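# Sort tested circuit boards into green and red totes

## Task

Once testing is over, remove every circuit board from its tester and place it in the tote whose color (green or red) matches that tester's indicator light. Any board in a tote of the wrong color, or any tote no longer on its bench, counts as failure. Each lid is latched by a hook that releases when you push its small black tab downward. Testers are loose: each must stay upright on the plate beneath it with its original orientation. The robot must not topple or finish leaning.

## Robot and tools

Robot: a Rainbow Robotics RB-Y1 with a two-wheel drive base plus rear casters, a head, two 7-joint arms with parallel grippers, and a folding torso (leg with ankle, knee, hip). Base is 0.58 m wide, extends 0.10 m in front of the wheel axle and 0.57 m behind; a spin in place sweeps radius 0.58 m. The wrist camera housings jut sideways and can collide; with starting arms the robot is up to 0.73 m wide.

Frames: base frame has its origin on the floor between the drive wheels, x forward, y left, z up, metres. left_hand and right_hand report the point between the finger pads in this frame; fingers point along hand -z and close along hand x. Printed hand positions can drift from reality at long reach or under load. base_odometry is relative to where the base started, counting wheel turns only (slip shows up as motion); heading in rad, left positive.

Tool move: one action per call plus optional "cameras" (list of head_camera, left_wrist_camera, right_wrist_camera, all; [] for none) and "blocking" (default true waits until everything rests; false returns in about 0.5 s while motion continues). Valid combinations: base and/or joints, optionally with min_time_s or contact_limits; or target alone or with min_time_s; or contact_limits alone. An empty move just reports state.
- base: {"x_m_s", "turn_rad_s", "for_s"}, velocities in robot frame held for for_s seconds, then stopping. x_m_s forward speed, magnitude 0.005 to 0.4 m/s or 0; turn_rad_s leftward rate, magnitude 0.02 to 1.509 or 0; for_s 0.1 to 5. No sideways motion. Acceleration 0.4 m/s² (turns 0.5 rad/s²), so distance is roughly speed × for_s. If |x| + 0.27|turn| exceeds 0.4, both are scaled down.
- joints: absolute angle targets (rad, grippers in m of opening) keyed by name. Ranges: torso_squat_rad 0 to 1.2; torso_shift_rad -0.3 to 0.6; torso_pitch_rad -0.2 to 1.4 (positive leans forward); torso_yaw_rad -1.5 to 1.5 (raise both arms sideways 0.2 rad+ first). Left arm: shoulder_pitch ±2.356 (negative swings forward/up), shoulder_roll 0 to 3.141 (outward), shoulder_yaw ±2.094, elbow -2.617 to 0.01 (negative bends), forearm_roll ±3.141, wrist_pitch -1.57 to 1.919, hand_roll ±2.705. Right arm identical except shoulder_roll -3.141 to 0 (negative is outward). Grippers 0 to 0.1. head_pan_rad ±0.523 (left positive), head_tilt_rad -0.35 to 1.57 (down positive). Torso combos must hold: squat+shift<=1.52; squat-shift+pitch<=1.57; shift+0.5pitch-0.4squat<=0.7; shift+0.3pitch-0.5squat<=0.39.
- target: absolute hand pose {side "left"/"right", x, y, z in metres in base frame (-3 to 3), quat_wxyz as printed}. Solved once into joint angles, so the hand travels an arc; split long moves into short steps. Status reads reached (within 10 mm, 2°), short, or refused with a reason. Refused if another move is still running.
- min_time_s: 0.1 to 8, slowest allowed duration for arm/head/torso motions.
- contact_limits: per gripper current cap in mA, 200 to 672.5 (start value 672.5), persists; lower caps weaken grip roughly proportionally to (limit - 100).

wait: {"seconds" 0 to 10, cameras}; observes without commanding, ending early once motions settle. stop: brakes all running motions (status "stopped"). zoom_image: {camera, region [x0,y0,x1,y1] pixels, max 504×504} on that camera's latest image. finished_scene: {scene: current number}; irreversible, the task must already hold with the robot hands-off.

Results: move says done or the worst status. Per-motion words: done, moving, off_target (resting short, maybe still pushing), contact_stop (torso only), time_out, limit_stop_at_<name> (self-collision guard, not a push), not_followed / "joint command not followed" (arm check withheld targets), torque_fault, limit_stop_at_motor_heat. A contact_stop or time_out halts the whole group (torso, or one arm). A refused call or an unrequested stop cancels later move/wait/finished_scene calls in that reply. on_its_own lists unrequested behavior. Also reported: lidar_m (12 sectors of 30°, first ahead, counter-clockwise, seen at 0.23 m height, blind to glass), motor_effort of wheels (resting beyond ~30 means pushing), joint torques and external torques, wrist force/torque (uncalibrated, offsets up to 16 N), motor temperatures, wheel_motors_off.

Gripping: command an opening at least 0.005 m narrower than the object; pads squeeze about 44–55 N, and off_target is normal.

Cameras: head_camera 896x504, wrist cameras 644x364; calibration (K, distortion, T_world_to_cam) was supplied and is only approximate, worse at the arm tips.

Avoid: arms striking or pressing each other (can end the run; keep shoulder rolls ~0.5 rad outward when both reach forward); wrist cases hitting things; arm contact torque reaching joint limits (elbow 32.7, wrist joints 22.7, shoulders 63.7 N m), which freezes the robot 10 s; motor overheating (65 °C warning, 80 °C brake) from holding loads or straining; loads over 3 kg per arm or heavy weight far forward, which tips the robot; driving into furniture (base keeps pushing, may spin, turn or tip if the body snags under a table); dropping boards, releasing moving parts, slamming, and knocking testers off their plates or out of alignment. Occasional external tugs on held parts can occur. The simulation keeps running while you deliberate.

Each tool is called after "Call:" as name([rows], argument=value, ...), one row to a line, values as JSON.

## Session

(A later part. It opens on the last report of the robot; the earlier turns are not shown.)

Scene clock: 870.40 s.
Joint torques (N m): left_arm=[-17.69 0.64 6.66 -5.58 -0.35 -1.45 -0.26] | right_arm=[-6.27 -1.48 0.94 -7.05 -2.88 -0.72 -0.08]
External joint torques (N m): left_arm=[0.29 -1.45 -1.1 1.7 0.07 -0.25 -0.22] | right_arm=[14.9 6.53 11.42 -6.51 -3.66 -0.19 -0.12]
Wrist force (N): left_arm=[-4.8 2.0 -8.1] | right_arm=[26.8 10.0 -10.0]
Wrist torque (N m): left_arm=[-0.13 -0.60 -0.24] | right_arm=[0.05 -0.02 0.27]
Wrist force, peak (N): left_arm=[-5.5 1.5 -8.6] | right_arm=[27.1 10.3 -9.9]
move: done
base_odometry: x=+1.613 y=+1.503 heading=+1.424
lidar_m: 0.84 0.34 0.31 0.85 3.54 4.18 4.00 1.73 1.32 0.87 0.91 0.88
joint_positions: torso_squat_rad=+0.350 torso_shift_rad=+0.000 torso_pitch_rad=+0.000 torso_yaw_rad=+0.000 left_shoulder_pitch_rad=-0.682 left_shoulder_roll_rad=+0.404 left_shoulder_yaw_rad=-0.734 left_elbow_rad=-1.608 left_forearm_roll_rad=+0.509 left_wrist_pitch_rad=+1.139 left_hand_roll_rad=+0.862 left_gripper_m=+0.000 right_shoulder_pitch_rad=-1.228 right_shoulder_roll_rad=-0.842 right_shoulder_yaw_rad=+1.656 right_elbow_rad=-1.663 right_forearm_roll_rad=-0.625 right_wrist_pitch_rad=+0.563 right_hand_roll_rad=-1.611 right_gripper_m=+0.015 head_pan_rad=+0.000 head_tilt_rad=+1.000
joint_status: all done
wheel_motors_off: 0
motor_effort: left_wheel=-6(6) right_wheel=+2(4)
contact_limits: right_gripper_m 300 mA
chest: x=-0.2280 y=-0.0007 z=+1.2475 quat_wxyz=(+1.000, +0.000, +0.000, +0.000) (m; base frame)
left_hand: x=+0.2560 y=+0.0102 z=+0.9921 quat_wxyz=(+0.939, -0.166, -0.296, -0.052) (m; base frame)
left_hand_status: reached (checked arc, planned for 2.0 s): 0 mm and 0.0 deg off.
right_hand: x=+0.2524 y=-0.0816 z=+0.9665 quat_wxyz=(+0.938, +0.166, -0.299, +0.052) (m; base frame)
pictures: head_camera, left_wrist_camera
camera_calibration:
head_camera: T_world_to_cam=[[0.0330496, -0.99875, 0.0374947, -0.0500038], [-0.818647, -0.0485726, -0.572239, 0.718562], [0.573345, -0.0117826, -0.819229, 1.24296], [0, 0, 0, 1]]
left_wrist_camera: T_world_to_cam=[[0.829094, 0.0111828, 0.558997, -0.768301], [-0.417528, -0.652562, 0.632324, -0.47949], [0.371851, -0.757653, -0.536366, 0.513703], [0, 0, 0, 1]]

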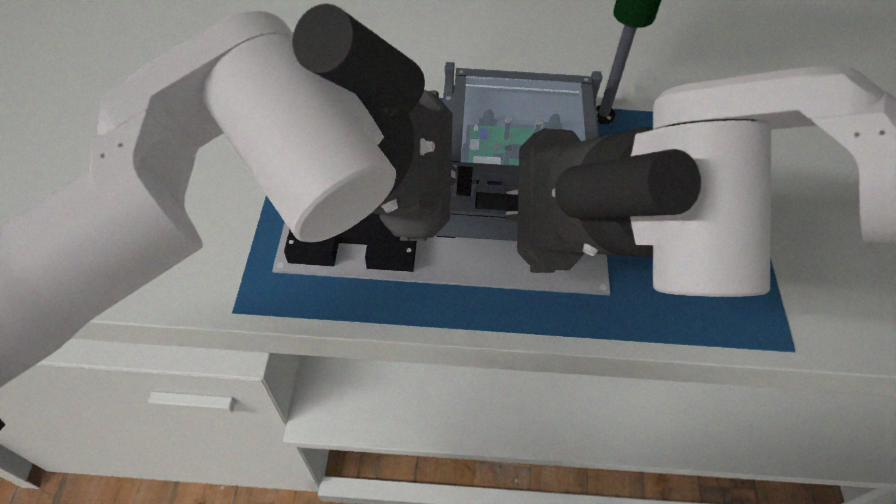

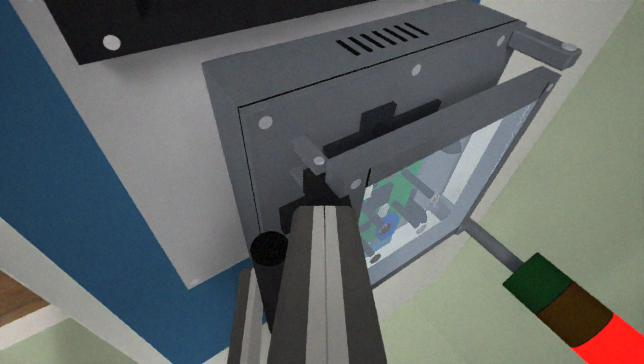

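Call:
move(target={"side":"left","x":0.252,"y":0.003,"z":0.983,"quat_wxyz":[0.940,-0.166,-0.296,-0.052]}, min_time_s=1.5, cameras=["left_wrist_camera"])

Call:
move(target={"side":"left","x":0.25,"y":0.002,"z":0.972,"quat_wxyz":[0.940,-0.166,-0.296,-0.052]}, min_time_s=1.5, cameras=["head_camera","left_wrist_camera"])

Call:
zoom_image(camera="head_camera", region=[400, 120, 640, 260])

Call:
zoom_image(camera="left_wrist_camera", region=[200, 60, 480, 260])

Scene clock: 910.63 s.
Joint torques (N m): left_arm=[-15.68 0.34 6.2 -5.66 -0.41 -1.51 0.36] | right_arm=[-6.28 -1.76 0.71 -7.17 -2.92 -0.68 -0.05]
External joint torques (N m): left_arm=[2.1 -1.34 -1.41 1.75 0.02 -0.32 0.39] | right_arm=[14.9 6.24 11.19 -6.63 -3.7 -0.15 -0.08]
Wrist force (N): left_arm=[-4.9 1.7 -8.5] | right_arm=[26.7 10.2 -9.9]
Wrist torque (N m): left_arm=[-0.11 -0.57 -0.24] | right_arm=[0.04 -0.04 0.25]
Wrist force, peak (N): left_arm=[-5.0 1.5 -8.8] | right_arm=[27.2 10.2 -9.8]
move: done
base_odometry: x=+1.613 y=+1.503 heading=+1.424
lidar_m: 0.85 0.34 0.31 0.85 3.54 4.19 3.99 1.71 1.31 0.87 0.91 0.88
joint_positions: torso_squat_rad=+0.350 torso_shift_rad=+0.000 torso_pitch_rad=+0.000 torso_yaw_rad=+0.000 left_shoulder_pitch_rad=-0.671 left_shoulder_roll_rad=+0.384 left_shoulder_yaw_rad=-0.751 left_elbow_rad=-1.597 left_forearm_roll_rad=+0.482 left_wrist_pitch_rad=+1.125 left_hand_roll_rad=+0.874 left_gripper_m=+0.000 right_shoulder_pitch_rad=-1.228 right_shoulder_roll_rad=-0.842 right_shoulder_yaw_rad=+1.656 right_elbow_rad=-1.663 right_forearm_roll_rad=-0.625 right_wrist_pitch_rad=+0.563 right_hand_roll_rad=-1.611 right_gripper_m=+0.015 head_pan_rad=+0.000 head_tilt_rad=+1.000
joint_status: all done
wheel_motors_off: 0
motor_effort: left_wheel=-4(6) right_wheel=+4(5)
contact_limits: right_gripper_m 300 mA
chest: x=-0.2280 y=-0.0007 z=+1.2475 quat_wxyz=(+1.000, +0.000, +0.000, +0.000) (m; base frame)
left_hand: x=+0.2518 y=+0.0033 z=+0.9837 quat_wxyz=(+0.939, -0.166, -0.296, -0.052) (m; base frame)
left_hand_status: reached (checked arc, planned for 1.5 s): 1 mm and 0.0 deg off.
right_hand: x=+0.2524 y=-0.0816 z=+0.9665 quat_wxyz=(+0.938, +0.166, -0.299, +0.052) (m; base frame)
pictures: left_wrist_camera
camera_calibration:
left_wrist_camera: T_world_to_cam=[[0.828954, 0.0103183, 0.559221, -0.760216], [-0.418408, -0.652066, 0.632254, -0.480201], [0.371173, -0.758092, -0.536215, 0.505538], [0, 0, 0, 1]]

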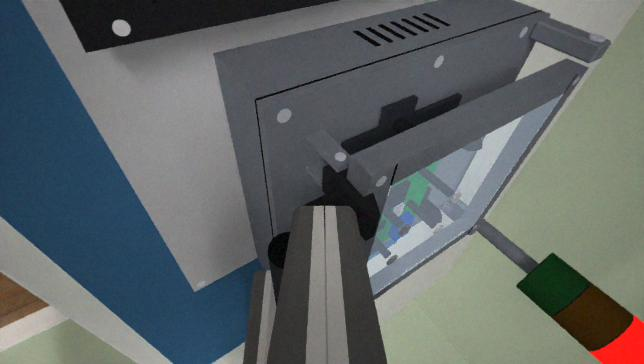

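Scene clock: 912.47 s.
Joint torques (N m): left_arm=[-15.4 -0.04 6.04 -5.81 -0.43 -1.48 0.48] | right_arm=[-6.23 -1.54 0.67 -6.96 -2.81 -0.77 -0.05]
External joint torques (N m): left_arm=[2.21 -1.5 -1.44 1.7 -0.01 -0.29 0.51] | right_arm=[14.95 6.46 11.14 -6.41 -3.59 -0.25 -0.08]
Wrist force (N): left_arm=[-5.2 1.9 -8.6] | right_arm=[27.0 10.0 -10.1]
Wrist torque (N m): left_arm=[-0.14 -0.60 -0.24] | right_arm=[0.08 -0.03 0.27]
Wrist force, peak (N): left_arm=[-5.2 1.9 -8.6] | right_arm=[27.1 10.5 -10.1]
move: done
base_odometry: x=+1.613 y=+1.503 heading=+1.424
lidar_m: 0.84 0.34 0.31 0.86 3.55 4.19 3.99 1.72 1.31 0.87 0.91 0.88
joint_positions: torso_squat_rad=+0.350 torso_shift_rad=+0.000 torso_pitch_rad=+0.000 torso_yaw_rad=+0.000 left_shoulder_pitch_rad=-0.655 left_shoulder_roll_rad=+0.376 left_shoulder_yaw_rad=-0.764 left_elbow_rad=-1.579 left_forearm_roll_rad=+0.464 left_wrist_pitch_rad=+1.098 left_hand_roll_rad=+0.874 left_gripper_m=+0.000 right_shoulder_pitch_rad=-1.228 right_shoulder_roll_rad=-0.842 right_shoulder_yaw_rad=+1.656 right_elbow_rad=-1.663 right_forearm_roll_rad=-0.625 right_wrist_pitch_rad=+0.563 right_hand_roll_rad=-1.611 right_gripper_m=+0.015 head_pan_rad=+0.000 head_tilt_rad=+1.000
joint_status: all done
wheel_motors_off: 0
motor_effort: left_wheel=-4(6) right_wheel=+2(5)
contact_limits: right_gripper_m 300 mA
chest: x=-0.2280 y=-0.0007 z=+1.2475 quat_wxyz=(+1.000, +0.000, +0.000, +0.000) (m; base frame)
left_hand: x=+0.2497 y=+0.0024 z=+0.9726 quat_wxyz=(+0.939, -0.166, -0.296, -0.052) (m; base frame)
left_hand_status: reached (checked arc, planned for 1.5 s): 1 mm and 0.0 deg off.
right_hand: x=+0.2524 y=-0.0816 z=+0.9665 quat_wxyz=(+0.938, +0.166, -0.299, +0.052) (m; base frame)
pictures: head_camera, left_wrist_camera
camera_calibration:
head_camera: T_world_to_cam=[[0.0330497, -0.99875, 0.0374947, -0.0500038], [-0.818647, -0.0485727, -0.57224, 0.718562], [0.573346, -0.0117826, -0.819229, 1.24296], [0, 0, 0, 1]]
left_wrist_camera: T_world_to_cam=[[0.82901, 0.0103253, 0.559139, -0.752202], [-0.41813, -0.652497, 0.631993, -0.474489], [0.371362, -0.757721, -0.536609, 0.5], [0, 0, 0, 1]]

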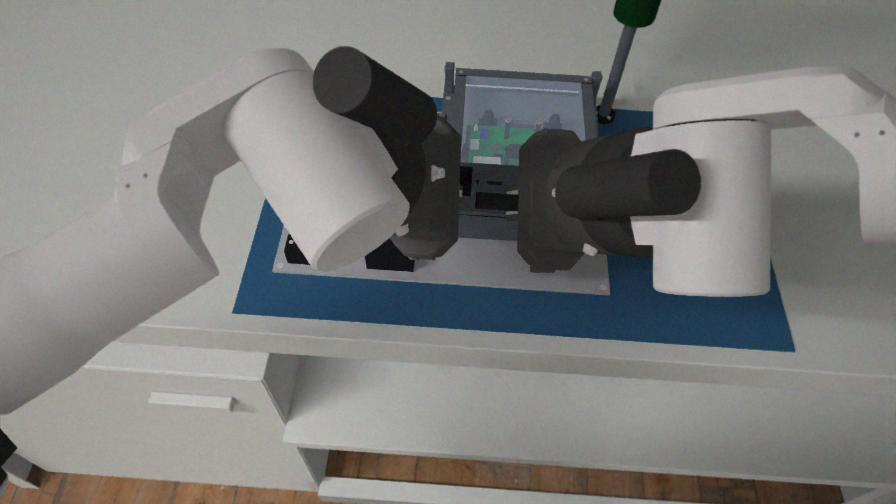

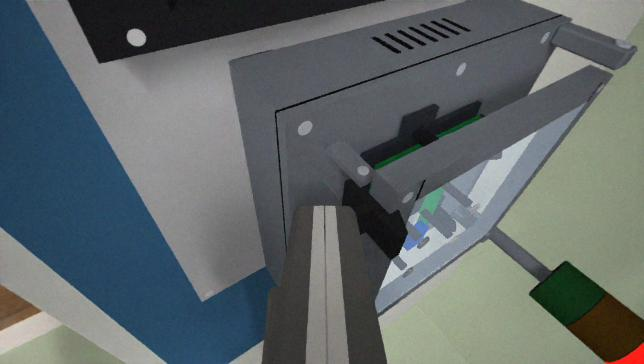

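Scaled by 2.100 from the camera's 896x504 image, which has a finer 1280x720 frame.

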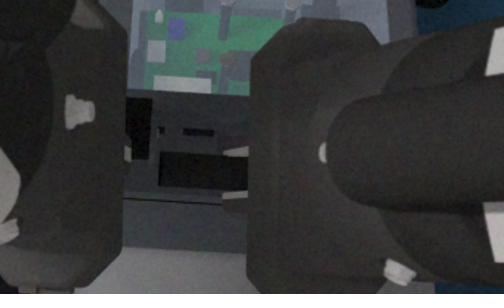

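Scaled by 1.800 from the camera's 644x364 image, which has a finer 920x520 frame.

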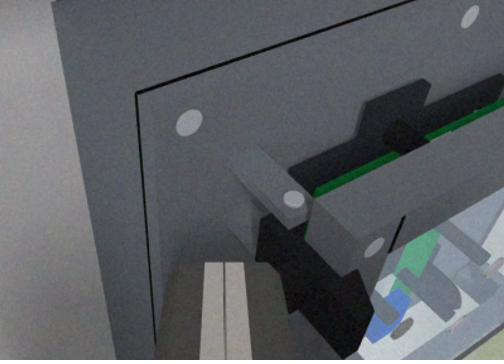

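Call:
move(target={"side":"left","x":0.25,"y":0.001,"z":0.963,"quat_wxyz":[0.940,-0.166,-0.296,-0.052]}, min_time_s=1.5, cameras=["head_camera","left_wrist_camera"])

Call:
zoom_image(camera="head_camera", region=[400, 120, 640, 260])

Call:
zoom_image(camera="left_wrist_camera", region=[200, 60, 480, 260])

Scene clock: 920.43 s.
Joint torques (N m): left_arm=[-15.05 -1.23 5.25 -4.67 -0.43 -2.09 -0.38] | right_arm=[-6.17 -1.65 0.97 -8.44 -3.05 -0.64 -0.01]
External joint torques (N m): left_arm=[2.5 -2.54 -2.11 2.93 -0.02 -0.89 -0.35] | right_arm=[15.01 6.36 11.44 -7.9 -3.83 -0.11 -0.05]
Wrist force (N): left_arm=[-6.8 3.6 3.4] | right_arm=[29.1 8.5 -16.7]
Wrist torque (N m): left_arm=[-0.08 -0.56 -0.22] | right_arm=[-0.03 -0.03 0.23]
Wrist force, peak (N): left_arm=[-5.4 1.7 -8.6] | right_arm=[29.4 8.7 -17.1]
move: done
base_odometry: x=+1.613 y=+1.503 heading=+1.424
lidar_m: 0.84 0.33 0.31 0.85 3.55 4.18 3.99 1.72 1.32 0.86 0.91 0.87
joint_positions: torso_squat_rad=+0.350 torso_shift_rad=+0.000 torso_pitch_rad=+0.000 torso_yaw_rad=+0.000 left_shoulder_pitch_rad=-0.647 left_shoulder_roll_rad=+0.366 left_shoulder_yaw_rad=-0.772 left_elbow_rad=-1.553 left_forearm_roll_rad=+0.452 left_wrist_pitch_rad=+1.072 left_hand_roll_rad=+0.871 left_gripper_m=+0.000 right_shoulder_pitch_rad=-1.228 right_shoulder_roll_rad=-0.842 right_shoulder_yaw_rad=+1.656 right_elbow_rad=-1.663 right_forearm_roll_rad=-0.624 right_wrist_pitch_rad=+0.563 right_hand_roll_rad=-1.611 right_gripper_m=+0.015 head_pan_rad=+0.000 head_tilt_rad=+1.000
joint_status: all done
wheel_motors_off: 0
motor_effort: left_wheel=-4(6) right_wheel=+4(4)
contact_limits: right_gripper_m 300 mA
chest: x=-0.2280 y=-0.0007 z=+1.2475 quat_wxyz=(+1.000, +0.000, +0.000, +0.000) (m; base frame)
left_hand: x=+0.2498 y=+0.0016 z=+0.9637 quat_wxyz=(+0.939, -0.166, -0.296, -0.052) (m; base frame)
left_hand_status: reached (checked arc, planned for 1.5 s): 1 mm and 0.1 deg off.
right_hand: x=+0.2526 y=-0.0816 z=+0.9665 quat_wxyz=(+0.938, +0.166, -0.299, +0.052) (m; base frame)
pictures: head_camera, left_wrist_camera
camera_calibration:
head_camera: T_world_to_cam=[[0.0331603, -0.998745, 0.0375394, -0.0499923], [-0.818614, -0.0486895, -0.572277, 0.718606], [0.573387, -0.0117534, -0.819201, 1.24294], [0, 0, 0, 1]]
left_wrist_camera: T_world_to_cam=[[0.828734, 0.0108606, 0.559537, -0.747662], [-0.418043, -0.652707, 0.631834, -0.46919], [0.372076, -0.757533, -0.53638, 0.494176], [0, 0, 0, 1]]

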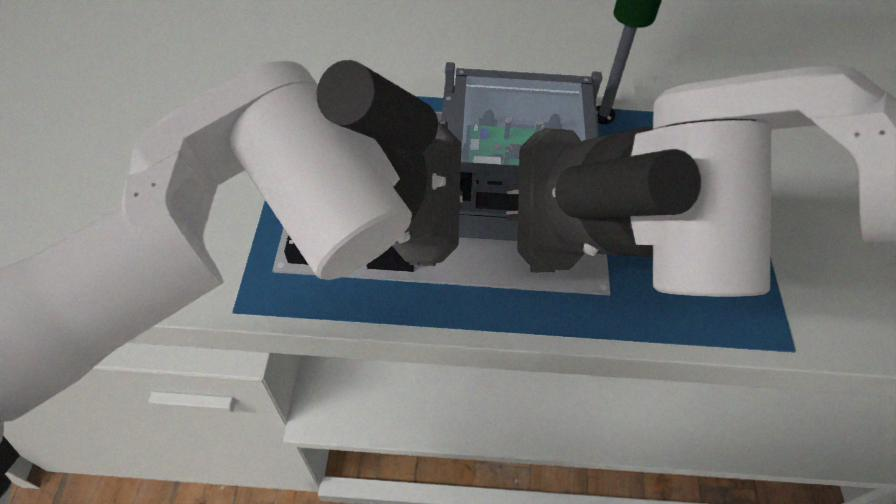

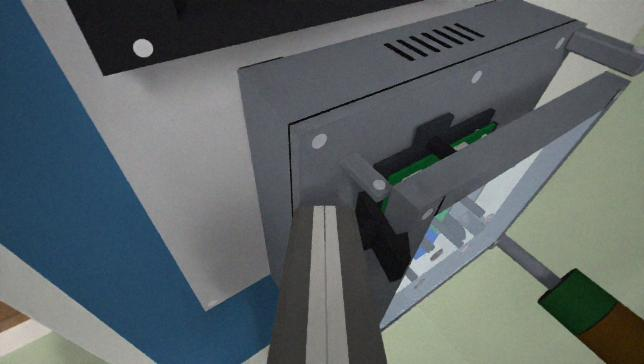

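Scaled by 2.100 from the camera's 896x504 image, which has a finer 1280x720 frame.

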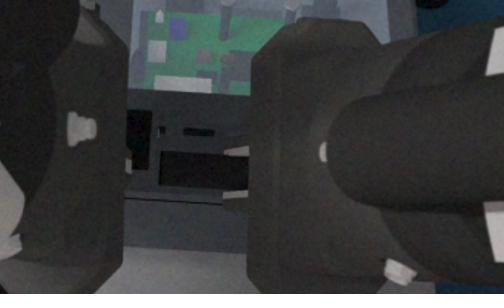

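Scaled by 1.800 from the camera's 644x364 image, which has a finer 920x520 frame.

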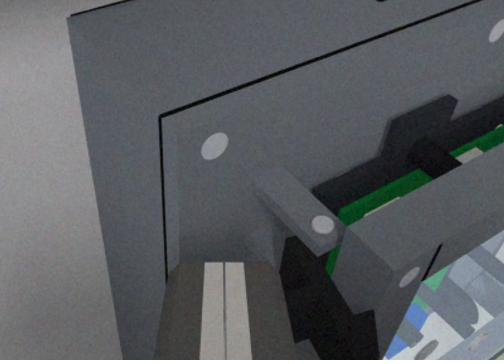

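Call:
move(target={"side":"left","x":0.25,"y":0.001,"z":0.956,"quat_wxyz":[0.940,-0.166,-0.296,-0.052]}, min_time_s=1.5, cameras=["head_camera","left_wrist_camera"])

Call:
zoom_image(camera="head_camera", region=[400, 120, 640, 260])

Call:
zoom_image(camera="left_wrist_camera", region=[200, 60, 480, 260])

Scene clock: 930.40 s.
Joint torques (N m): left_arm=[-5.81 -3.74 -2.06 5.09 0.35 -1.41 -0.34] | right_arm=[-5.6 0.11 1.49 -11.42 -3.63 -1.69 0.02]
External joint torques (N m): left_arm=[11.76 -4.99 -9.36 12.73 0.76 -0.2 -0.31] | right_arm=[15.6 8.14 11.96 -10.91 -4.42 -1.16 -0.01]
Wrist force (N): left_arm=[-3.1 4.6 59.1] | right_arm=[32.6 4.8 -25.8]
Wrist torque (N m): left_arm=[-0.26 -0.85 -0.21] | right_arm=[-0.14 -0.04 0.20]
Wrist force, peak (N): left_arm=[-3.1 4.6 59.7] | right_arm=[34.0 6.5 -25.4]
move: done
base_odometry: x=+1.613 y=+1.503 heading=+1.424
lidar_m: 0.85 0.34 0.31 0.85 3.55 4.18 3.99 1.72 1.31 0.87 0.91 0.87
joint_positions: torso_squat_rad=+0.350 torso_shift_rad=-0.001 torso_pitch_rad=-0.002 torso_yaw_rad=+0.000 left_shoulder_pitch_rad=-0.642 left_shoulder_roll_rad=+0.360 left_shoulder_yaw_rad=-0.776 left_elbow_rad=-1.535 left_forearm_roll_rad=+0.445 left_wrist_pitch_rad=+1.050 left_hand_roll_rad=+0.867 left_gripper_m=+0.000 right_shoulder_pitch_rad=-1.228 right_shoulder_roll_rad=-0.842 right_shoulder_yaw_rad=+1.656 right_elbow_rad=-1.662 right_forearm_roll_rad=-0.624 right_wrist_pitch_rad=+0.564 right_hand_roll_rad=-1.611 right_gripper_m=+0.018 head_pan_rad=+0.000 head_tilt_rad=+1.000
joint_status: all done
wheel_motors_off: 0
motor_effort: left_wheel=-5(6) right_wheel=+1(5)
contact_limits: right_gripper_m 300 mA
chest: x=-0.2289 y=-0.0005 z=+1.2475 quat_wxyz=(+1.000, +0.000, -0.001, +0.000) (m; base frame)
left_hand: x=+0.2507 y=+0.0012 z=+0.9595 quat_wxyz=(+0.938, -0.167, -0.299, -0.052) (m; base frame)
left_hand_status: reached (checked arc, planned for 1.5 s): 4 mm and 0.4 deg off.
right_hand: x=+0.2526 y=-0.0817 z=+0.9673 quat_wxyz=(+0.938, +0.165, -0.300, +0.052) (m; base frame)
pictures: head_camera, left_wrist_camera
camera_calibration:
head_camera: T_world_to_cam=[[0.0334437, -0.998725, 0.0378158, -0.0500217], [-0.817779, -0.049097, -0.573434, 0.719537], [0.57456, -0.0117472, -0.818378, 1.24264], [0, 0, 0, 1]]
left_wrist_camera: T_world_to_cam=[[0.825496, 0.0119467, 0.564281, -0.749741], [-0.421864, -0.651114, 0.630937, -0.464593], [0.374949, -0.758886, -0.532452, 0.486884], [0, 0, 0, 1]]

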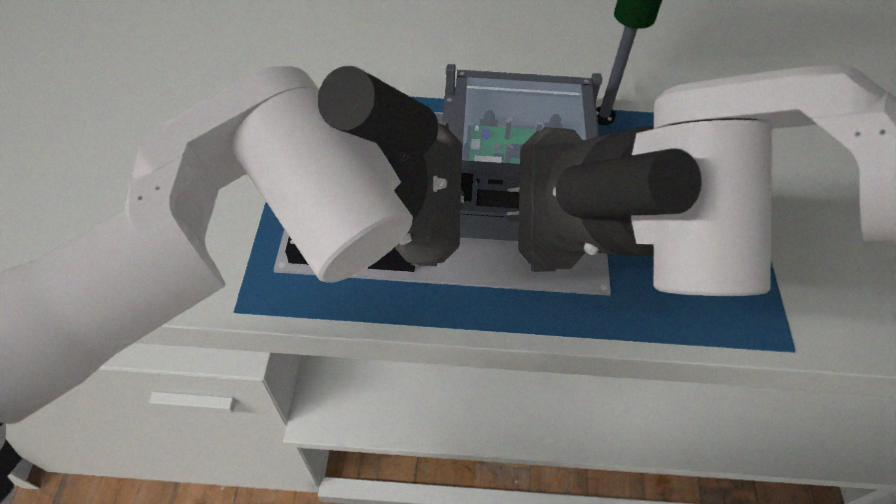

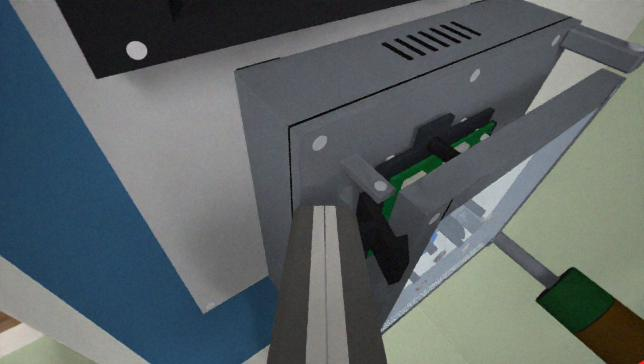

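Scaled by 2.100 from the camera's 896x504 image, which has a finer 1280x720 frame.

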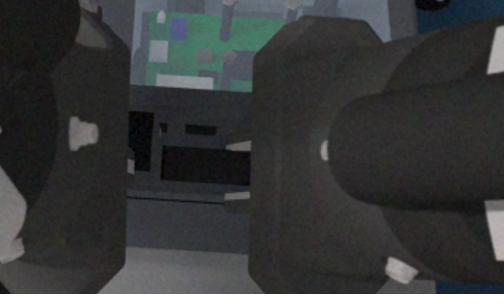

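Scaled by 1.800 from the camera's 644x364 image, which has a finer 920x520 frame.

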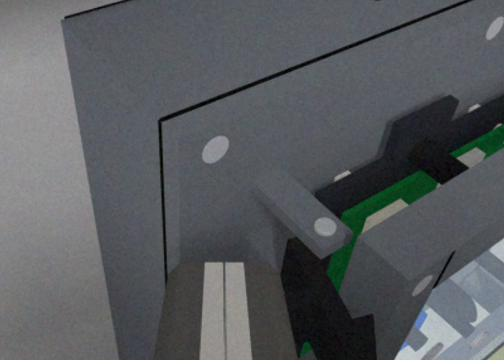

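Call:
move(target={"side":"right","x":0.252,"y":-0.0815,"z":0.983,"quat_wxyz":[0.940,0.166,-0.296,0.052]}, min_time_s=2, cameras=["head_camera","right_wrist_camera"])

Call:
zoom_image(camera="head_camera", region=[400, 120, 640, 260])

Scene clock: 937.97 s.
Joint torques (N m): left_arm=[-6.06 -3.33 -2.33 5.16 0.58 -1.25 -0.33] | right_arm=[-15.69 -4.62 -6.09 -9.63 -2.1 -1.8 0.64]
External joint torques (N m): left_arm=[11.51 -4.57 -9.63 12.8 0.99 -0.04 -0.3] | right_arm=[5.58 3.47 4.53 -9.38 -2.89 -1.25 0.6]
Wrist force (N): left_arm=[-2.4 4.2 62.0] | right_arm=[17.6 4.1 -33.5]
Wrist torque (N m): left_arm=[-0.25 -0.93 -0.20] | right_arm=[-0.16 0.20 0.19]
Wrist force, peak (N): left_arm=[-2.4 5.1 63.0] | right_arm=[32.4 7.9 -33.2]
move: done
base_odometry: x=+1.613 y=+1.503 heading=+1.425
lidar_m: 0.84 0.33 0.32 0.85 3.55 4.19 4.00 1.72 1.31 0.87 0.91 0.86
joint_positions: torso_squat_rad=+0.350 torso_shift_rad=-0.001 torso_pitch_rad=-0.002 torso_yaw_rad=+0.001 left_shoulder_pitch_rad=-0.642 left_shoulder_roll_rad=+0.360 left_shoulder_yaw_rad=-0.776 left_elbow_rad=-1.535 left_forearm_roll_rad=+0.445 left_wrist_pitch_rad=+1.050 left_hand_roll_rad=+0.867 left_gripper_m=+0.000 right_shoulder_pitch_rad=-1.269 right_shoulder_roll_rad=-0.868 right_shoulder_yaw_rad=+1.657 right_elbow_rad=-1.694 right_forearm_roll_rad=-0.679 right_wrist_pitch_rad=+0.575 right_hand_roll_rad=-1.591 right_gripper_m=+0.015 head_pan_rad=+0.000 head_tilt_rad=+1.000
joint_status: all done
wheel_motors_off: 0
motor_effort: left_wheel=-4(6) right_wheel=+1(3)
contact_limits: right_gripper_m 300 mA
chest: x=-0.2289 y=-0.0004 z=+1.2475 quat_wxyz=(+1.000, +0.000, -0.001, +0.000) (m; base frame)
left_hand: x=+0.2507 y=+0.0012 z=+0.9596 quat_wxyz=(+0.938, -0.167, -0.299, -0.052) (m; base frame)
right_hand: x=+0.2538 y=-0.0818 z=+0.9833 quat_wxyz=(+0.939, +0.165, -0.299, +0.051) (m; base frame)
right_hand_status: reached (checked arc, planned for 2.0 s): 2 mm and 0.4 deg off.
pictures: head_camera, right_wrist_camera
camera_calibration:
head_camera: T_world_to_cam=[[0.0335243, -0.99872, 0.0378634, -0.0500164], [-0.817781, -0.0491903, -0.573424, 0.719525], [0.574552, -0.0117403, -0.818384, 1.24265], [0, 0, 0, 1]]
right_wrist_camera: T_world_to_cam=[[-0.810879, 0.0276655, -0.58456, 0.785386], [-0.407221, 0.69071, 0.597571, -0.394518], [0.420293, 0.722602, -0.548816, 0.563807], [0, 0, 0, 1]]

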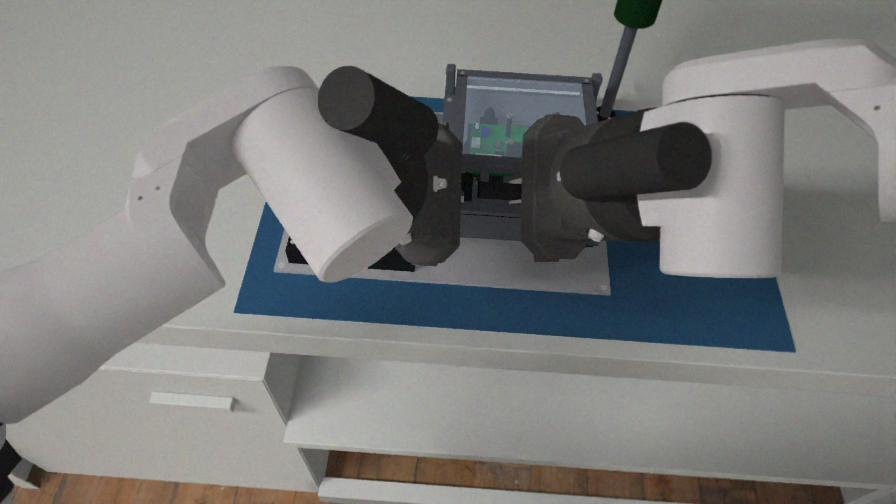

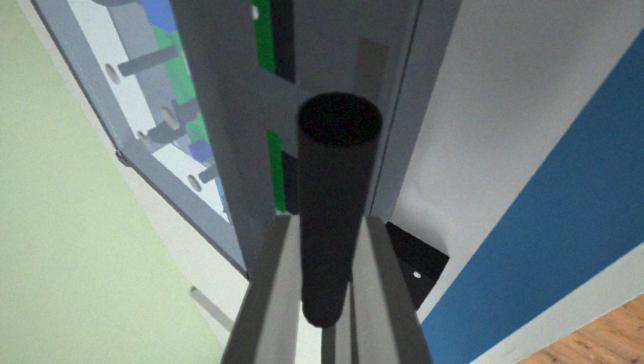

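Scaled by 2.100 from the camera's 896x504 image, which has a finer 1280x720 frame.

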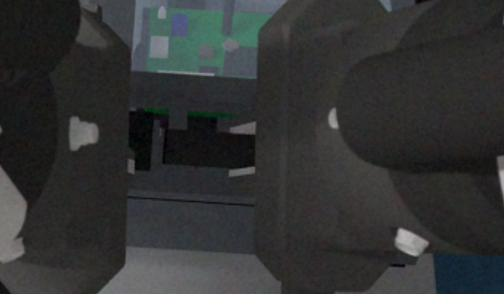

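Call:
move(target={"side":"right","x":0.262,"y":-0.0815,"z":1.032,"quat_wxyz":[0.940,0.166,-0.296,0.052]}, min_time_s=2.5, cameras=["head_camera"])

Call:
move(target={"side":"left","x":0.245,"y":0.01,"z":0.985,"quat_wxyz":[0.940,-0.166,-0.296,-0.052]}, min_time_s=1.5, cameras=[])

Call:
move(target={"side":"left","x":0.22,"y":0.06,"z":1.03,"quat_wxyz":[0.940,-0.166,-0.296,-0.052]}, min_time_s=2, cameras=["head_camera"])

Scene clock: 945.90 s.
Joint torques (N m): left_arm=[-5.74 -3.02 -2.56 4.27 0.99 -0.87 -0.32] | right_arm=[-20.71 -7.93 -11.53 -6.01 -1.17 -1.19 0.6]
External joint torques (N m): left_arm=[11.83 -4.27 -9.86 11.92 1.4 0.34 -0.29] | right_arm=[0.85 0.23 -0.57 -6.72 -1.96 -0.53 0.57]
Wrist force (N): left_arm=[-1.2 3.9 61.1] | right_arm=[9.3 5.2 -34.9]
Wrist torque (N m): left_arm=[-0.30 -0.93 -0.20] | right_arm=[-0.06 0.23 0.23]
Wrist force, peak (N): left_arm=[-2.2 4.4 62.2] | right_arm=[19.4 6.9 -36.8]
move: done
base_odometry: x=+1.613 y=+1.503 heading=+1.425
lidar_m: 0.84 0.34 0.31 0.85 3.54 4.18 3.99 1.71 1.30 0.87 0.90 0.88
joint_positions: torso_squat_rad=+0.350 torso_shift_rad=-0.001 torso_pitch_rad=-0.002 torso_yaw_rad=+0.000 left_shoulder_pitch_rad=-0.642 left_shoulder_roll_rad=+0.360 left_shoulder_yaw_rad=-0.776 left_elbow_rad=-1.535 left_forearm_roll_rad=+0.445 left_wrist_pitch_rad=+1.050 left_hand_roll_rad=+0.867 left_gripper_m=+0.000 right_shoulder_pitch_rad=-1.392 right_shoulder_roll_rad=-0.929 right_shoulder_yaw_rad=+1.656 right_elbow_rad=-1.745 right_forearm_roll_rad=-0.865 right_wrist_pitch_rad=+0.596 right_hand_roll_rad=-1.500 right_gripper_m=+0.015 head_pan_rad=+0.000 head_tilt_rad=+1.000
joint_status: all done
wheel_motors_off: 0
motor_effort: left_wheel=-2(4) right_wheel=+4(5)
contact_limits: right_gripper_m 300 mA
chest: x=-0.2290 y=-0.0005 z=+1.2474 quat_wxyz=(+1.000, +0.000, -0.001, +0.000) (m; base frame)
left_hand: x=+0.2506 y=+0.0012 z=+0.9595 quat_wxyz=(+0.938, -0.167, -0.299, -0.052) (m; base frame)
right_hand: x=+0.2626 y=-0.0820 z=+1.0321 quat_wxyz=(+0.939, +0.166, -0.297, +0.051) (m; base frame)
right_hand_status: reached (checked arc, planned for 2.5 s): 1 mm and 0.2 deg off.
pictures: head_camera
camera_calibration:
head_camera: T_world_to_cam=[[0.0334619, -0.998724, 0.0378328, -0.0500199], [-0.817754, -0.0491222, -0.573468, 0.719495], [0.574594, -0.0117487, -0.818354, 1.24267], [0, 0, 0, 1]]

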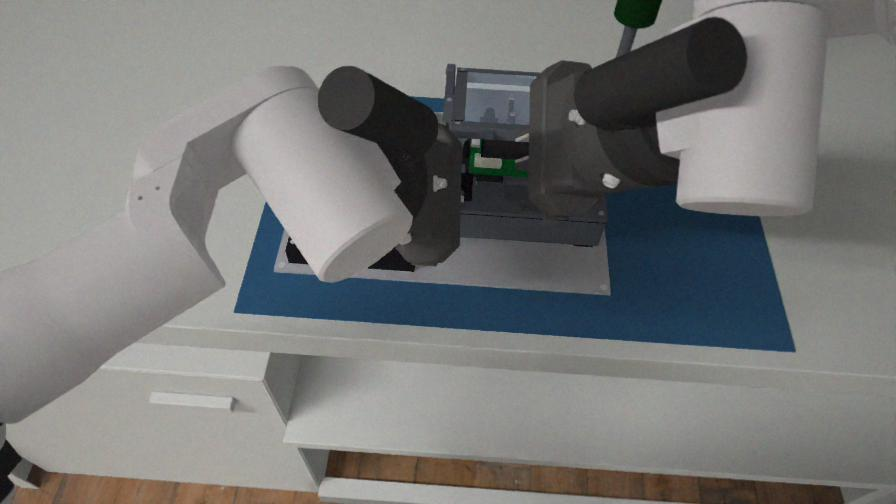

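Scene clock: 947.73 s.
Joint torques (N m): left_arm=[-17.39 3.35 8.69 -7.4 -0.07 -0.86 0.42] | right_arm=[-19.72 -7.88 -10.19 -0.37 0.08 -0.57 0.66]
External joint torques (N m): left_arm=[0.08 1.55 1.01 -0.03 0.37 0.33 0.45] | right_arm=[1.82 0.26 0.77 -1.06 -0.71 0.09 0.62]
Wrist force (N): left_arm=[-5.0 1.6 -8.4] | right_arm=[0.5 9.9 -14.0]
Wrist torque (N m): left_arm=[-0.10 -0.57 -0.24] | right_arm=[0.09 0.44 0.22]
Wrist force, peak (N): left_arm=[-1.4 3.6 61.0] | right_arm=[9.5 5.4 -34.8]
move: done
base_odometry: x=+1.613 y=+1.503 heading=+1.425
lidar_m: 0.84 0.34 0.31 0.85 3.55 4.18 4.00 1.72 1.31 0.87 0.90 0.87
joint_positions: torso_squat_rad=+0.350 torso_shift_rad=+0.000 torso_pitch_rad=+0.000 torso_yaw_rad=+0.000 left_shoulder_pitch_rad=-0.651 left_shoulder_roll_rad=+0.407 left_shoulder_yaw_rad=-0.751 left_elbow_rad=-1.640 left_forearm_roll_rad=+0.483 left_wrist_pitch_rad=+1.137 left_hand_roll_rad=+0.880 left_gripper_m=+0.000 right_shoulder_pitch_rad=-1.392 right_shoulder_roll_rad=-0.929 right_shoulder_yaw_rad=+1.656 right_elbow_rad=-1.746 right_forearm_roll_rad=-0.865 right_wrist_pitch_rad=+0.596 right_hand_roll_rad=-1.500 right_gripper_m=+0.015 head_pan_rad=+0.000 head_tilt_rad=+1.000
joint_status: all done
wheel_motors_off: 0
motor_effort: left_wheel=-1(2) right_wheel=+6(6)
contact_limits: right_gripper_m 300 mA
chest: x=-0.2281 y=-0.0007 z=+1.2475 quat_wxyz=(+1.000, +0.000, +0.000, +0.000) (m; base frame)
left_hand: x=+0.2454 y=+0.0095 z=+0.9841 quat_wxyz=(+0.940, -0.166, -0.295, -0.052) (m; base frame)
left_hand_status: reached (checked arc, planned for 1.5 s): 1 mm and 0.1 deg off.
right_hand: x=+0.2626 y=-0.0818 z=+1.0316 quat_wxyz=(+0.939, +0.166, -0.297, +0.051) (m; base frame)
pictures: none

Scene clock: 950.07 s.
Joint torques (N m): left_arm=[-14.28 5.12 9.34 -6.36 -0.13 -0.9 0.37] | right_arm=[-19.67 -7.9 -10.41 -0.34 0.13 -0.5 0.74]
External joint torques (N m): left_arm=[1.93 1.24 0.99 0.11 0.35 0.28 0.4] | right_arm=[1.87 0.24 0.55 -1.03 -0.67 0.16 0.7]
Wrist force (N): left_arm=[-5.2 1.4 -8.6] | right_arm=[0.8 9.1 -14.1]
Wrist torque (N m): left_arm=[-0.08 -0.59 -0.23] | right_arm=[0.11 0.47 0.22]
Wrist force, peak (N): left_arm=[-5.4 1.3 -8.8] | right_arm=[0.6 9.5 -14.6]
move: done
base_odometry: x=+1.613 y=+1.503 heading=+1.425
lidar_m: 0.84 0.33 0.31 0.85 3.55 4.19 3.99 1.72 1.31 0.87 0.90 0.87
joint_positions: torso_squat_rad=+0.350 torso_shift_rad=+0.000 torso_pitch_rad=+0.000 torso_yaw_rad=+0.000 left_shoulder_pitch_rad=-0.591 left_shoulder_roll_rad=+0.593 left_shoulder_yaw_rad=-0.667 left_elbow_rad=-1.927 left_forearm_roll_rad=+0.592 left_wrist_pitch_rad=+1.266 left_hand_roll_rad=+0.900 left_gripper_m=+0.000 right_shoulder_pitch_rad=-1.392 right_shoulder_roll_rad=-0.929 right_shoulder_yaw_rad=+1.656 right_elbow_rad=-1.746 right_forearm_roll_rad=-0.865 right_wrist_pitch_rad=+0.596 right_hand_roll_rad=-1.500 right_gripper_m=+0.015 head_pan_rad=+0.000 head_tilt_rad=+1.000
joint_status: all done
wheel_motors_off: 0
motor_effort: left_wheel=+0(3) right_wheel=+5(5)
contact_limits: right_gripper_m 300 mA
chest: x=-0.2281 y=-0.0007 z=+1.2475 quat_wxyz=(+1.000, +0.000, +0.000, +0.000) (m; base frame)
left_hand: x=+0.2200 y=+0.0598 z=+1.0300 quat_wxyz=(+0.939, -0.166, -0.296, -0.052) (m; base frame)
left_hand_status: reached (checked arc, planned for 2.0 s): 0 mm and 0.0 deg off.
right_hand: x=+0.2626 y=-0.0818 z=+1.0316 quat_wxyz=(+0.939, +0.166, -0.297, +0.051) (m; base frame)
pictures: head_camera
camera_calibration:
head_camera: T_world_to_cam=[[0.0331142, -0.998745, 0.037572, -0.0500086], [-0.818616, -0.0486704, -0.572276, 0.718528], [0.573386, -0.0118066, -0.8192, 1.24298], [0, 0, 0, 1]]

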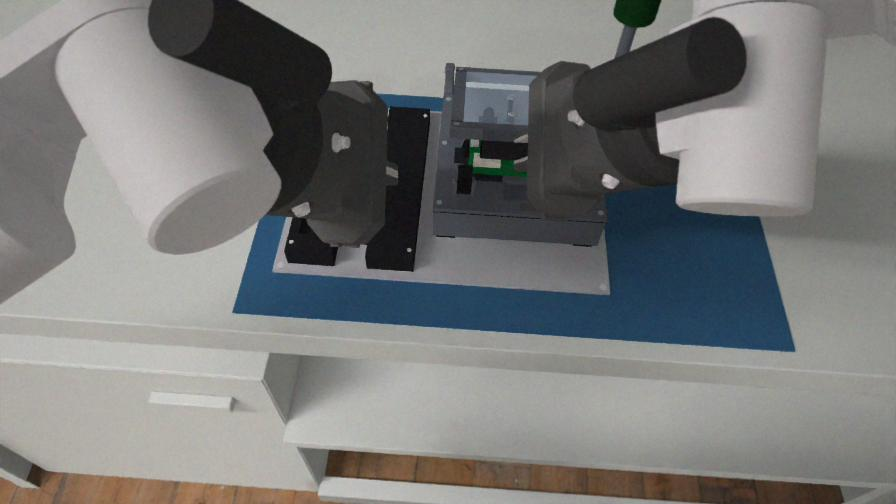

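Lid open and released. Continue the swing, offset x −0.016, y +0.002.

Call:
move(target={"side":"right","x":0.298,"y":-0.0815,"z":1.0906,"quat_wxyz":[0.910,0.161,-0.377,0.067]}, min_time_s=2.5, cameras=["head_camera"])

Call:
move(target={"side":"right","x":0.356,"y":-0.0815,"z":1.126,"quat_wxyz":[0.853,0.150,-0.492,0.087]}, min_time_s=2.5, cameras=["head_camera"])

Call:
move(target={"side":"right","x":0.429,"y":-0.0815,"z":1.134,"quat_wxyz":[0.853,0.150,-0.492,0.087]}, min_time_s=2.5, cameras=["head_camera"])

Call:
move(target={"side":"right","x":0.464,"y":-0.0815,"z":1.128,"quat_wxyz":[0.853,0.150,-0.492,0.087]}, min_time_s=2.5, cameras=["head_camera"])

Scene clock: 960.67 s.
Joint torques (N m): left_arm=[-14.25 5.09 9.45 -6.52 -0.13 -0.89 0.41] | right_arm=[-24.77 -10.67 -14.98 -0.01 1.53 -0.82 -0.04]
External joint torques (N m): left_arm=[1.95 1.22 1.1 -0.05 0.36 0.29 0.45] | right_arm=[-2.92 -2.45 -3.54 -1.16 0.56 -0.28 -0.09]
Wrist force (N): left_arm=[-5.0 1.5 -8.9] | right_arm=[-5.1 7.5 -20.2]
Wrist torque (N m): left_arm=[-0.07 -0.59 -0.23] | right_arm=[-0.07 0.65 0.28]
Wrist force, peak (N): left_arm=[-5.4 1.8 -8.8] | right_arm=[-5.3 7.4 -20.7]
move: done
base_odometry: x=+1.613 y=+1.503 heading=+1.424
lidar_m: 0.85 0.34 0.32 0.84 3.55 4.19 3.99 1.72 1.31 0.86 0.91 0.87
joint_positions: torso_squat_rad=+0.350 torso_shift_rad=+0.000 torso_pitch_rad=+0.000 torso_yaw_rad=+0.000 left_shoulder_pitch_rad=-0.591 left_shoulder_roll_rad=+0.593 left_shoulder_yaw_rad=-0.667 left_elbow_rad=-1.927 left_forearm_roll_rad=+0.592 left_wrist_pitch_rad=+1.266 left_hand_roll_rad=+0.900 left_gripper_m=+0.000 right_shoulder_pitch_rad=-1.434 right_shoulder_roll_rad=-0.967 right_shoulder_yaw_rad=+1.597 right_elbow_rad=-1.760 right_forearm_roll_rad=-0.734 right_wrist_pitch_rad=+0.624 right_hand_roll_rad=-1.542 right_gripper_m=+0.015 head_pan_rad=+0.000 head_tilt_rad=+1.000
joint_status: all done
wheel_motors_off: 0
motor_effort: left_wheel=-1(3) right_wheel=+4(6)
contact_limits: right_gripper_m 300 mA
chest: x=-0.2279 y=-0.0007 z=+1.2475 quat_wxyz=(+1.000, +0.000, +0.000, +0.000) (m; base frame)
left_hand: x=+0.2202 y=+0.0597 z=+1.0299 quat_wxyz=(+0.939, -0.166, -0.296, -0.052) (m; base frame)
right_hand: x=+0.2978 y=-0.0818 z=+1.0895 quat_wxyz=(+0.910, +0.161, -0.376, +0.067) (m; base frame)
right_hand_status: reached (checked arc, planned for 2.5 s): 1 mm and 0.1 deg off.
pictures: head_camera
camera_calibration:
head_camera: T_world_to_cam=[[0.0330231, -0.998751, 0.037489, -0.0500022], [-0.818801, -0.0485445, -0.572022, 0.718315], [0.573127, -0.0118061, -0.819381, 1.24306], [0, 0, 0, 1]]

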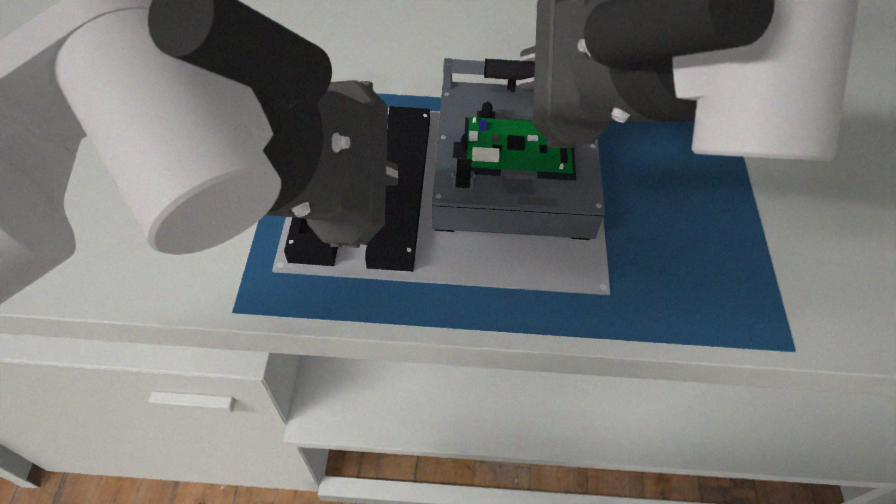

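Scene clock: 963.50 s.
Joint torques (N m): left_arm=[-14.44 5.24 9.7 -6.29 -0.07 -0.87 0.35] | right_arm=[-19.27 -2.09 -12.3 0.53 1.21 -1.64 -0.03]
External joint torques (N m): left_arm=[1.77 1.36 1.34 0.18 0.41 0.32 0.38] | right_arm=[3.77 6.59 -0.56 -0.34 0.13 -1.46 -0.08]
Wrist force (N): left_arm=[-5.2 1.6 -8.6] | right_arm=[-2.2 5.2 1.8]
Wrist torque (N m): left_arm=[-0.08 -0.60 -0.22] | right_arm=[-0.24 0.51 0.23]
Wrist force, peak (N): left_arm=[-5.2 1.5 -9.0] | right_arm=[-5.0 7.2 -20.6]
move: done
base_odometry: x=+1.613 y=+1.503 heading=+1.424
lidar_m: 0.84 0.34 0.32 0.85 3.54 4.18 3.99 1.73 1.31 0.87 0.91 0.87
joint_positions: torso_squat_rad=+0.350 torso_shift_rad=+0.000 torso_pitch_rad=-0.001 torso_yaw_rad=+0.000 left_shoulder_pitch_rad=-0.591 left_shoulder_roll_rad=+0.593 left_shoulder_yaw_rad=-0.667 left_elbow_rad=-1.927 left_forearm_roll_rad=+0.592 left_wrist_pitch_rad=+1.266 left_hand_roll_rad=+0.900 left_gripper_m=+0.000 right_shoulder_pitch_rad=-1.366 right_shoulder_roll_rad=-0.909 right_shoulder_yaw_rad=+1.516 right_elbow_rad=-1.622 right_forearm_roll_rad=-0.369 right_wrist_pitch_rad=+0.592 right_hand_roll_rad=-1.662 right_gripper_m=+0.015 head_pan_rad=+0.000 head_tilt_rad=+1.000
joint_status: all done
wheel_motors_off: 0
motor_effort: left_wheel=-2(3) right_wheel=+3(6)
contact_limits: right_gripper_m 300 mA
chest: x=-0.2283 y=-0.0008 z=+1.2475 quat_wxyz=(+1.000, +0.000, +0.000, +0.000) (m; base frame)
left_hand: x=+0.2199 y=+0.0596 z=+1.0301 quat_wxyz=(+0.939, -0.166, -0.296, -0.052) (m; base frame)
right_hand: x=+0.3561 y=-0.0826 z=+1.1270 quat_wxyz=(+0.853, +0.149, -0.493, +0.087) (m; base frame)
right_hand_status: reached (checked arc, planned for 2.5 s): 1 mm and 0.1 deg off.
pictures: head_camera
camera_calibration:
head_camera: T_world_to_cam=[[0.0329024, -0.998757, 0.0374411, -0.0500179], [-0.818437, -0.0484258, -0.572552, 0.718722], [0.573654, -0.0118048, -0.819013, 1.24293], [0, 0, 0, 1]]

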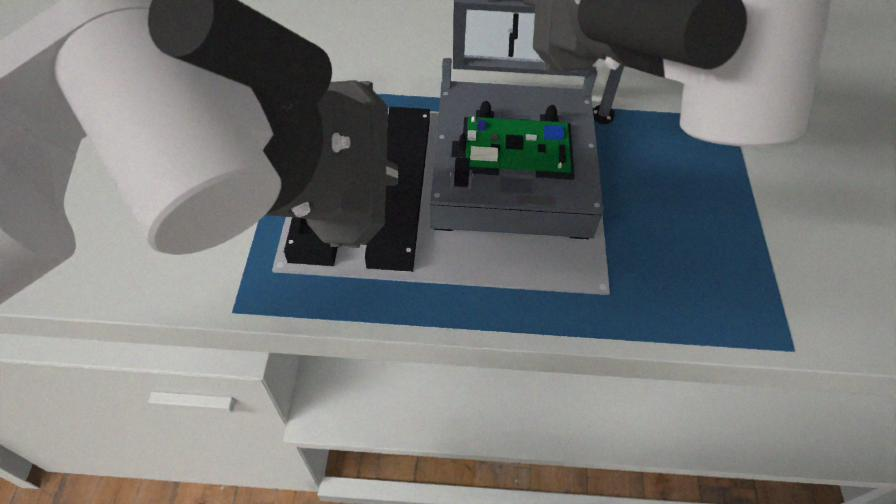

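Scene clock: 966.33 s.
Joint torques (N m): left_arm=[-14.71 4.86 9.38 -6.21 -0.19 -0.94 0.4] | right_arm=[-21.44 -10.2 -5.82 5.17 0.3 0.72 0.63]
External joint torques (N m): left_arm=[1.51 0.99 1.02 0.26 0.29 0.24 0.43] | right_arm=[4.78 -0.67 4.09 2.37 -0.35 1.35 0.58]
Wrist force (N): left_arm=[-5.1 1.6 -8.3] | right_arm=[-0.4 15.6 -5.1]
Wrist torque (N m): left_arm=[-0.07 -0.59 -0.22] | right_arm=[-0.24 0.56 0.13]
Wrist force, peak (N): left_arm=[-5.3 1.6 -8.9] | right_arm=[23.3 37.1 12.0]
move: done
base_odometry: x=+1.613 y=+1.503 heading=+1.424
lidar_m: 0.84 0.33 0.31 0.85 3.54 4.18 3.99 1.72 1.31 0.87 0.90 0.87
joint_positions: torso_squat_rad=+0.350 torso_shift_rad=+0.000 torso_pitch_rad=-0.001 torso_yaw_rad=+0.000 left_shoulder_pitch_rad=-0.591 left_shoulder_roll_rad=+0.593 left_shoulder_yaw_rad=-0.667 left_elbow_rad=-1.927 left_forearm_roll_rad=+0.592 left_wrist_pitch_rad=+1.266 left_hand_roll_rad=+0.900 left_gripper_m=+0.000 right_shoulder_pitch_rad=-1.469 right_shoulder_roll_rad=-0.718 right_shoulder_yaw_rad=+1.615 right_elbow_rad=-1.146 right_forearm_roll_rad=-0.694 right_wrist_pitch_rad=+0.324 right_hand_roll_rad=-1.412 right_gripper_m=+0.015 head_pan_rad=+0.000 head_tilt_rad=+1.000
joint_status: all done
wheel_motors_off: 0
motor_effort: left_wheel=-2(4) right_wheel=+4(7)
contact_limits: right_gripper_m 300 mA
chest: x=-0.2283 y=-0.0006 z=+1.2475 quat_wxyz=(+1.000, +0.000, +0.000, +0.000) (m; base frame)
left_hand: x=+0.2199 y=+0.0599 z=+1.0301 quat_wxyz=(+0.939, -0.166, -0.296, -0.052) (m; base frame)
right_hand: x=+0.4291 y=-0.0805 z=+1.1353 quat_wxyz=(+0.852, +0.151, -0.494, +0.087) (m; base frame)
right_hand_status: reached (checked arc, planned for 2.5 s): 2 mm and 0.3 deg off.
pictures: head_camera
camera_calibration:
head_camera: T_world_to_cam=[[0.0331556, -0.998738, 0.0377126, -0.0500934], [-0.81839, -0.0487895, -0.572589, 0.718772], [0.573706, -0.0118791, -0.818975, 1.24291], [0, 0, 0, 1]]

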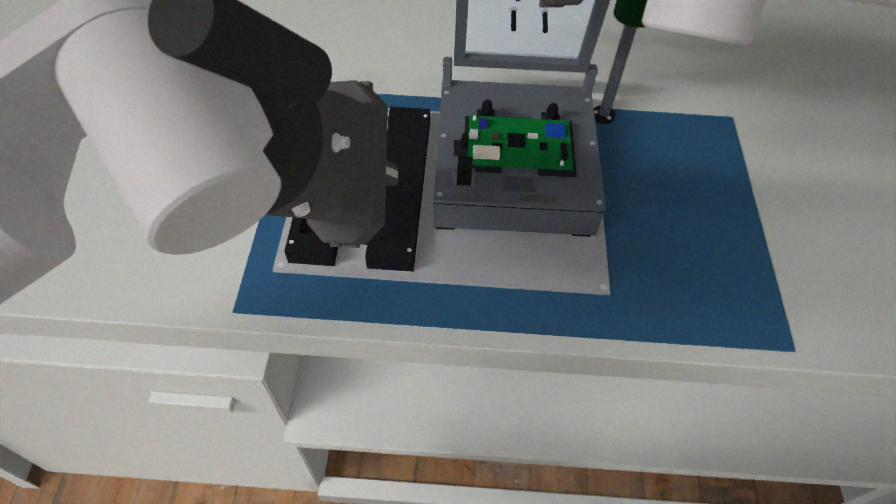

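Scene clock: 969.17 s.
Joint torques (N m): left_arm=[-15 4.9 9.38 -6.27 -0.14 -0.96 0.46] | right_arm=[-16.49 -10.98 -0.46 6.29 0.04 1.27 0.83]
External joint torques (N m): left_arm=[1.22 1.03 1.02 0.2 0.34 0.22 0.5] | right_arm=[11.23 -0.9 6.05 0.21 -0.23 2.33 0.77]
Wrist force (N): left_arm=[-5.0 1.5 -8.5] | right_arm=[5.7 21.8 -5.2]
Wrist torque (N m): left_arm=[-0.07 -0.60 -0.24] | right_arm=[-1.27 0.56 0.03]
Wrist force, peak (N): left_arm=[-5.2 1.8 -8.8] | right_arm=[39.2 38.6 13.3]
move: done
base_odometry: x=+1.613 y=+1.503 heading=+1.424
lidar_m: 0.84 0.34 0.31 0.84 3.55 4.19 4.00 1.72 1.31 0.87 0.91 0.88
joint_positions: torso_squat_rad=+0.350 torso_shift_rad=+0.000 torso_pitch_rad=-0.001 torso_yaw_rad=+0.000 left_shoulder_pitch_rad=-0.591 left_shoulder_roll_rad=+0.593 left_shoulder_yaw_rad=-0.667 left_elbow_rad=-1.927 left_forearm_roll_rad=+0.592 left_wrist_pitch_rad=+1.266 left_hand_roll_rad=+0.900 left_gripper_m=+0.000 right_shoulder_pitch_rad=-1.571 right_shoulder_roll_rad=-0.532 right_shoulder_yaw_rad=+1.920 right_elbow_rad=-0.791 right_forearm_roll_rad=-1.222 right_wrist_pitch_rad=+0.092 right_hand_roll_rad=-1.145 right_gripper_m=+0.015 head_pan_rad=+0.000 head_tilt_rad=+1.000
joint_status: all done
wheel_motors_off: 0
motor_effort: left_wheel=-2(3) right_wheel=+4(6)
contact_limits: right_gripper_m 300 mA
chest: x=-0.2285 y=-0.0005 z=+1.2475 quat_wxyz=(+1.000, +0.000, +0.000, +0.000) (m; base frame)
left_hand: x=+0.2198 y=+0.0600 z=+1.0302 quat_wxyz=(+0.939, -0.166, -0.296, -0.052) (m; base frame)
right_hand: x=+0.4641 y=-0.0803 z=+1.1306 quat_wxyz=(+0.849, +0.149, -0.499, +0.085) (m; base frame)
right_hand_status: reached (checked arc, planned for 2.5 s): 3 mm and 1.0 deg off.
pictures: head_camera
camera_calibration:
head_camera: T_world_to_cam=[[0.0332538, -0.998728, 0.0379044, -0.0501782], [-0.818224, -0.0489834, -0.572809, 0.718964], [0.573937, -0.0119662, -0.818812, 1.24284], [0, 0, 0, 1]]

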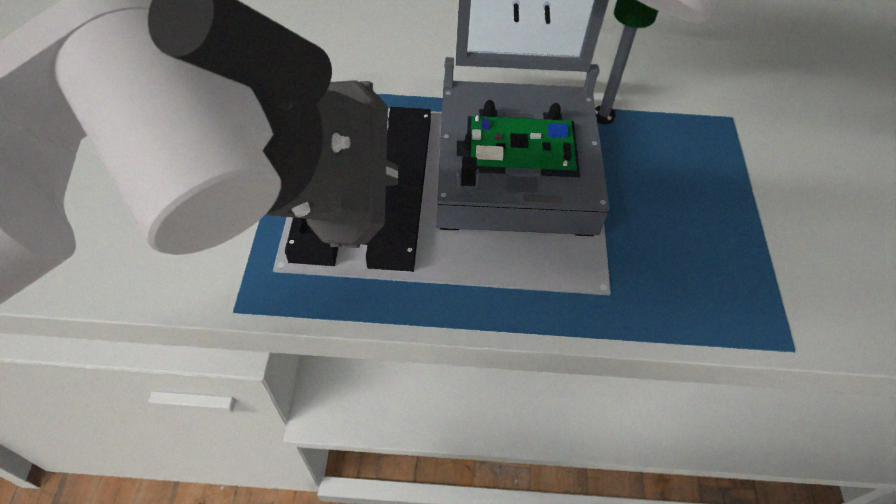

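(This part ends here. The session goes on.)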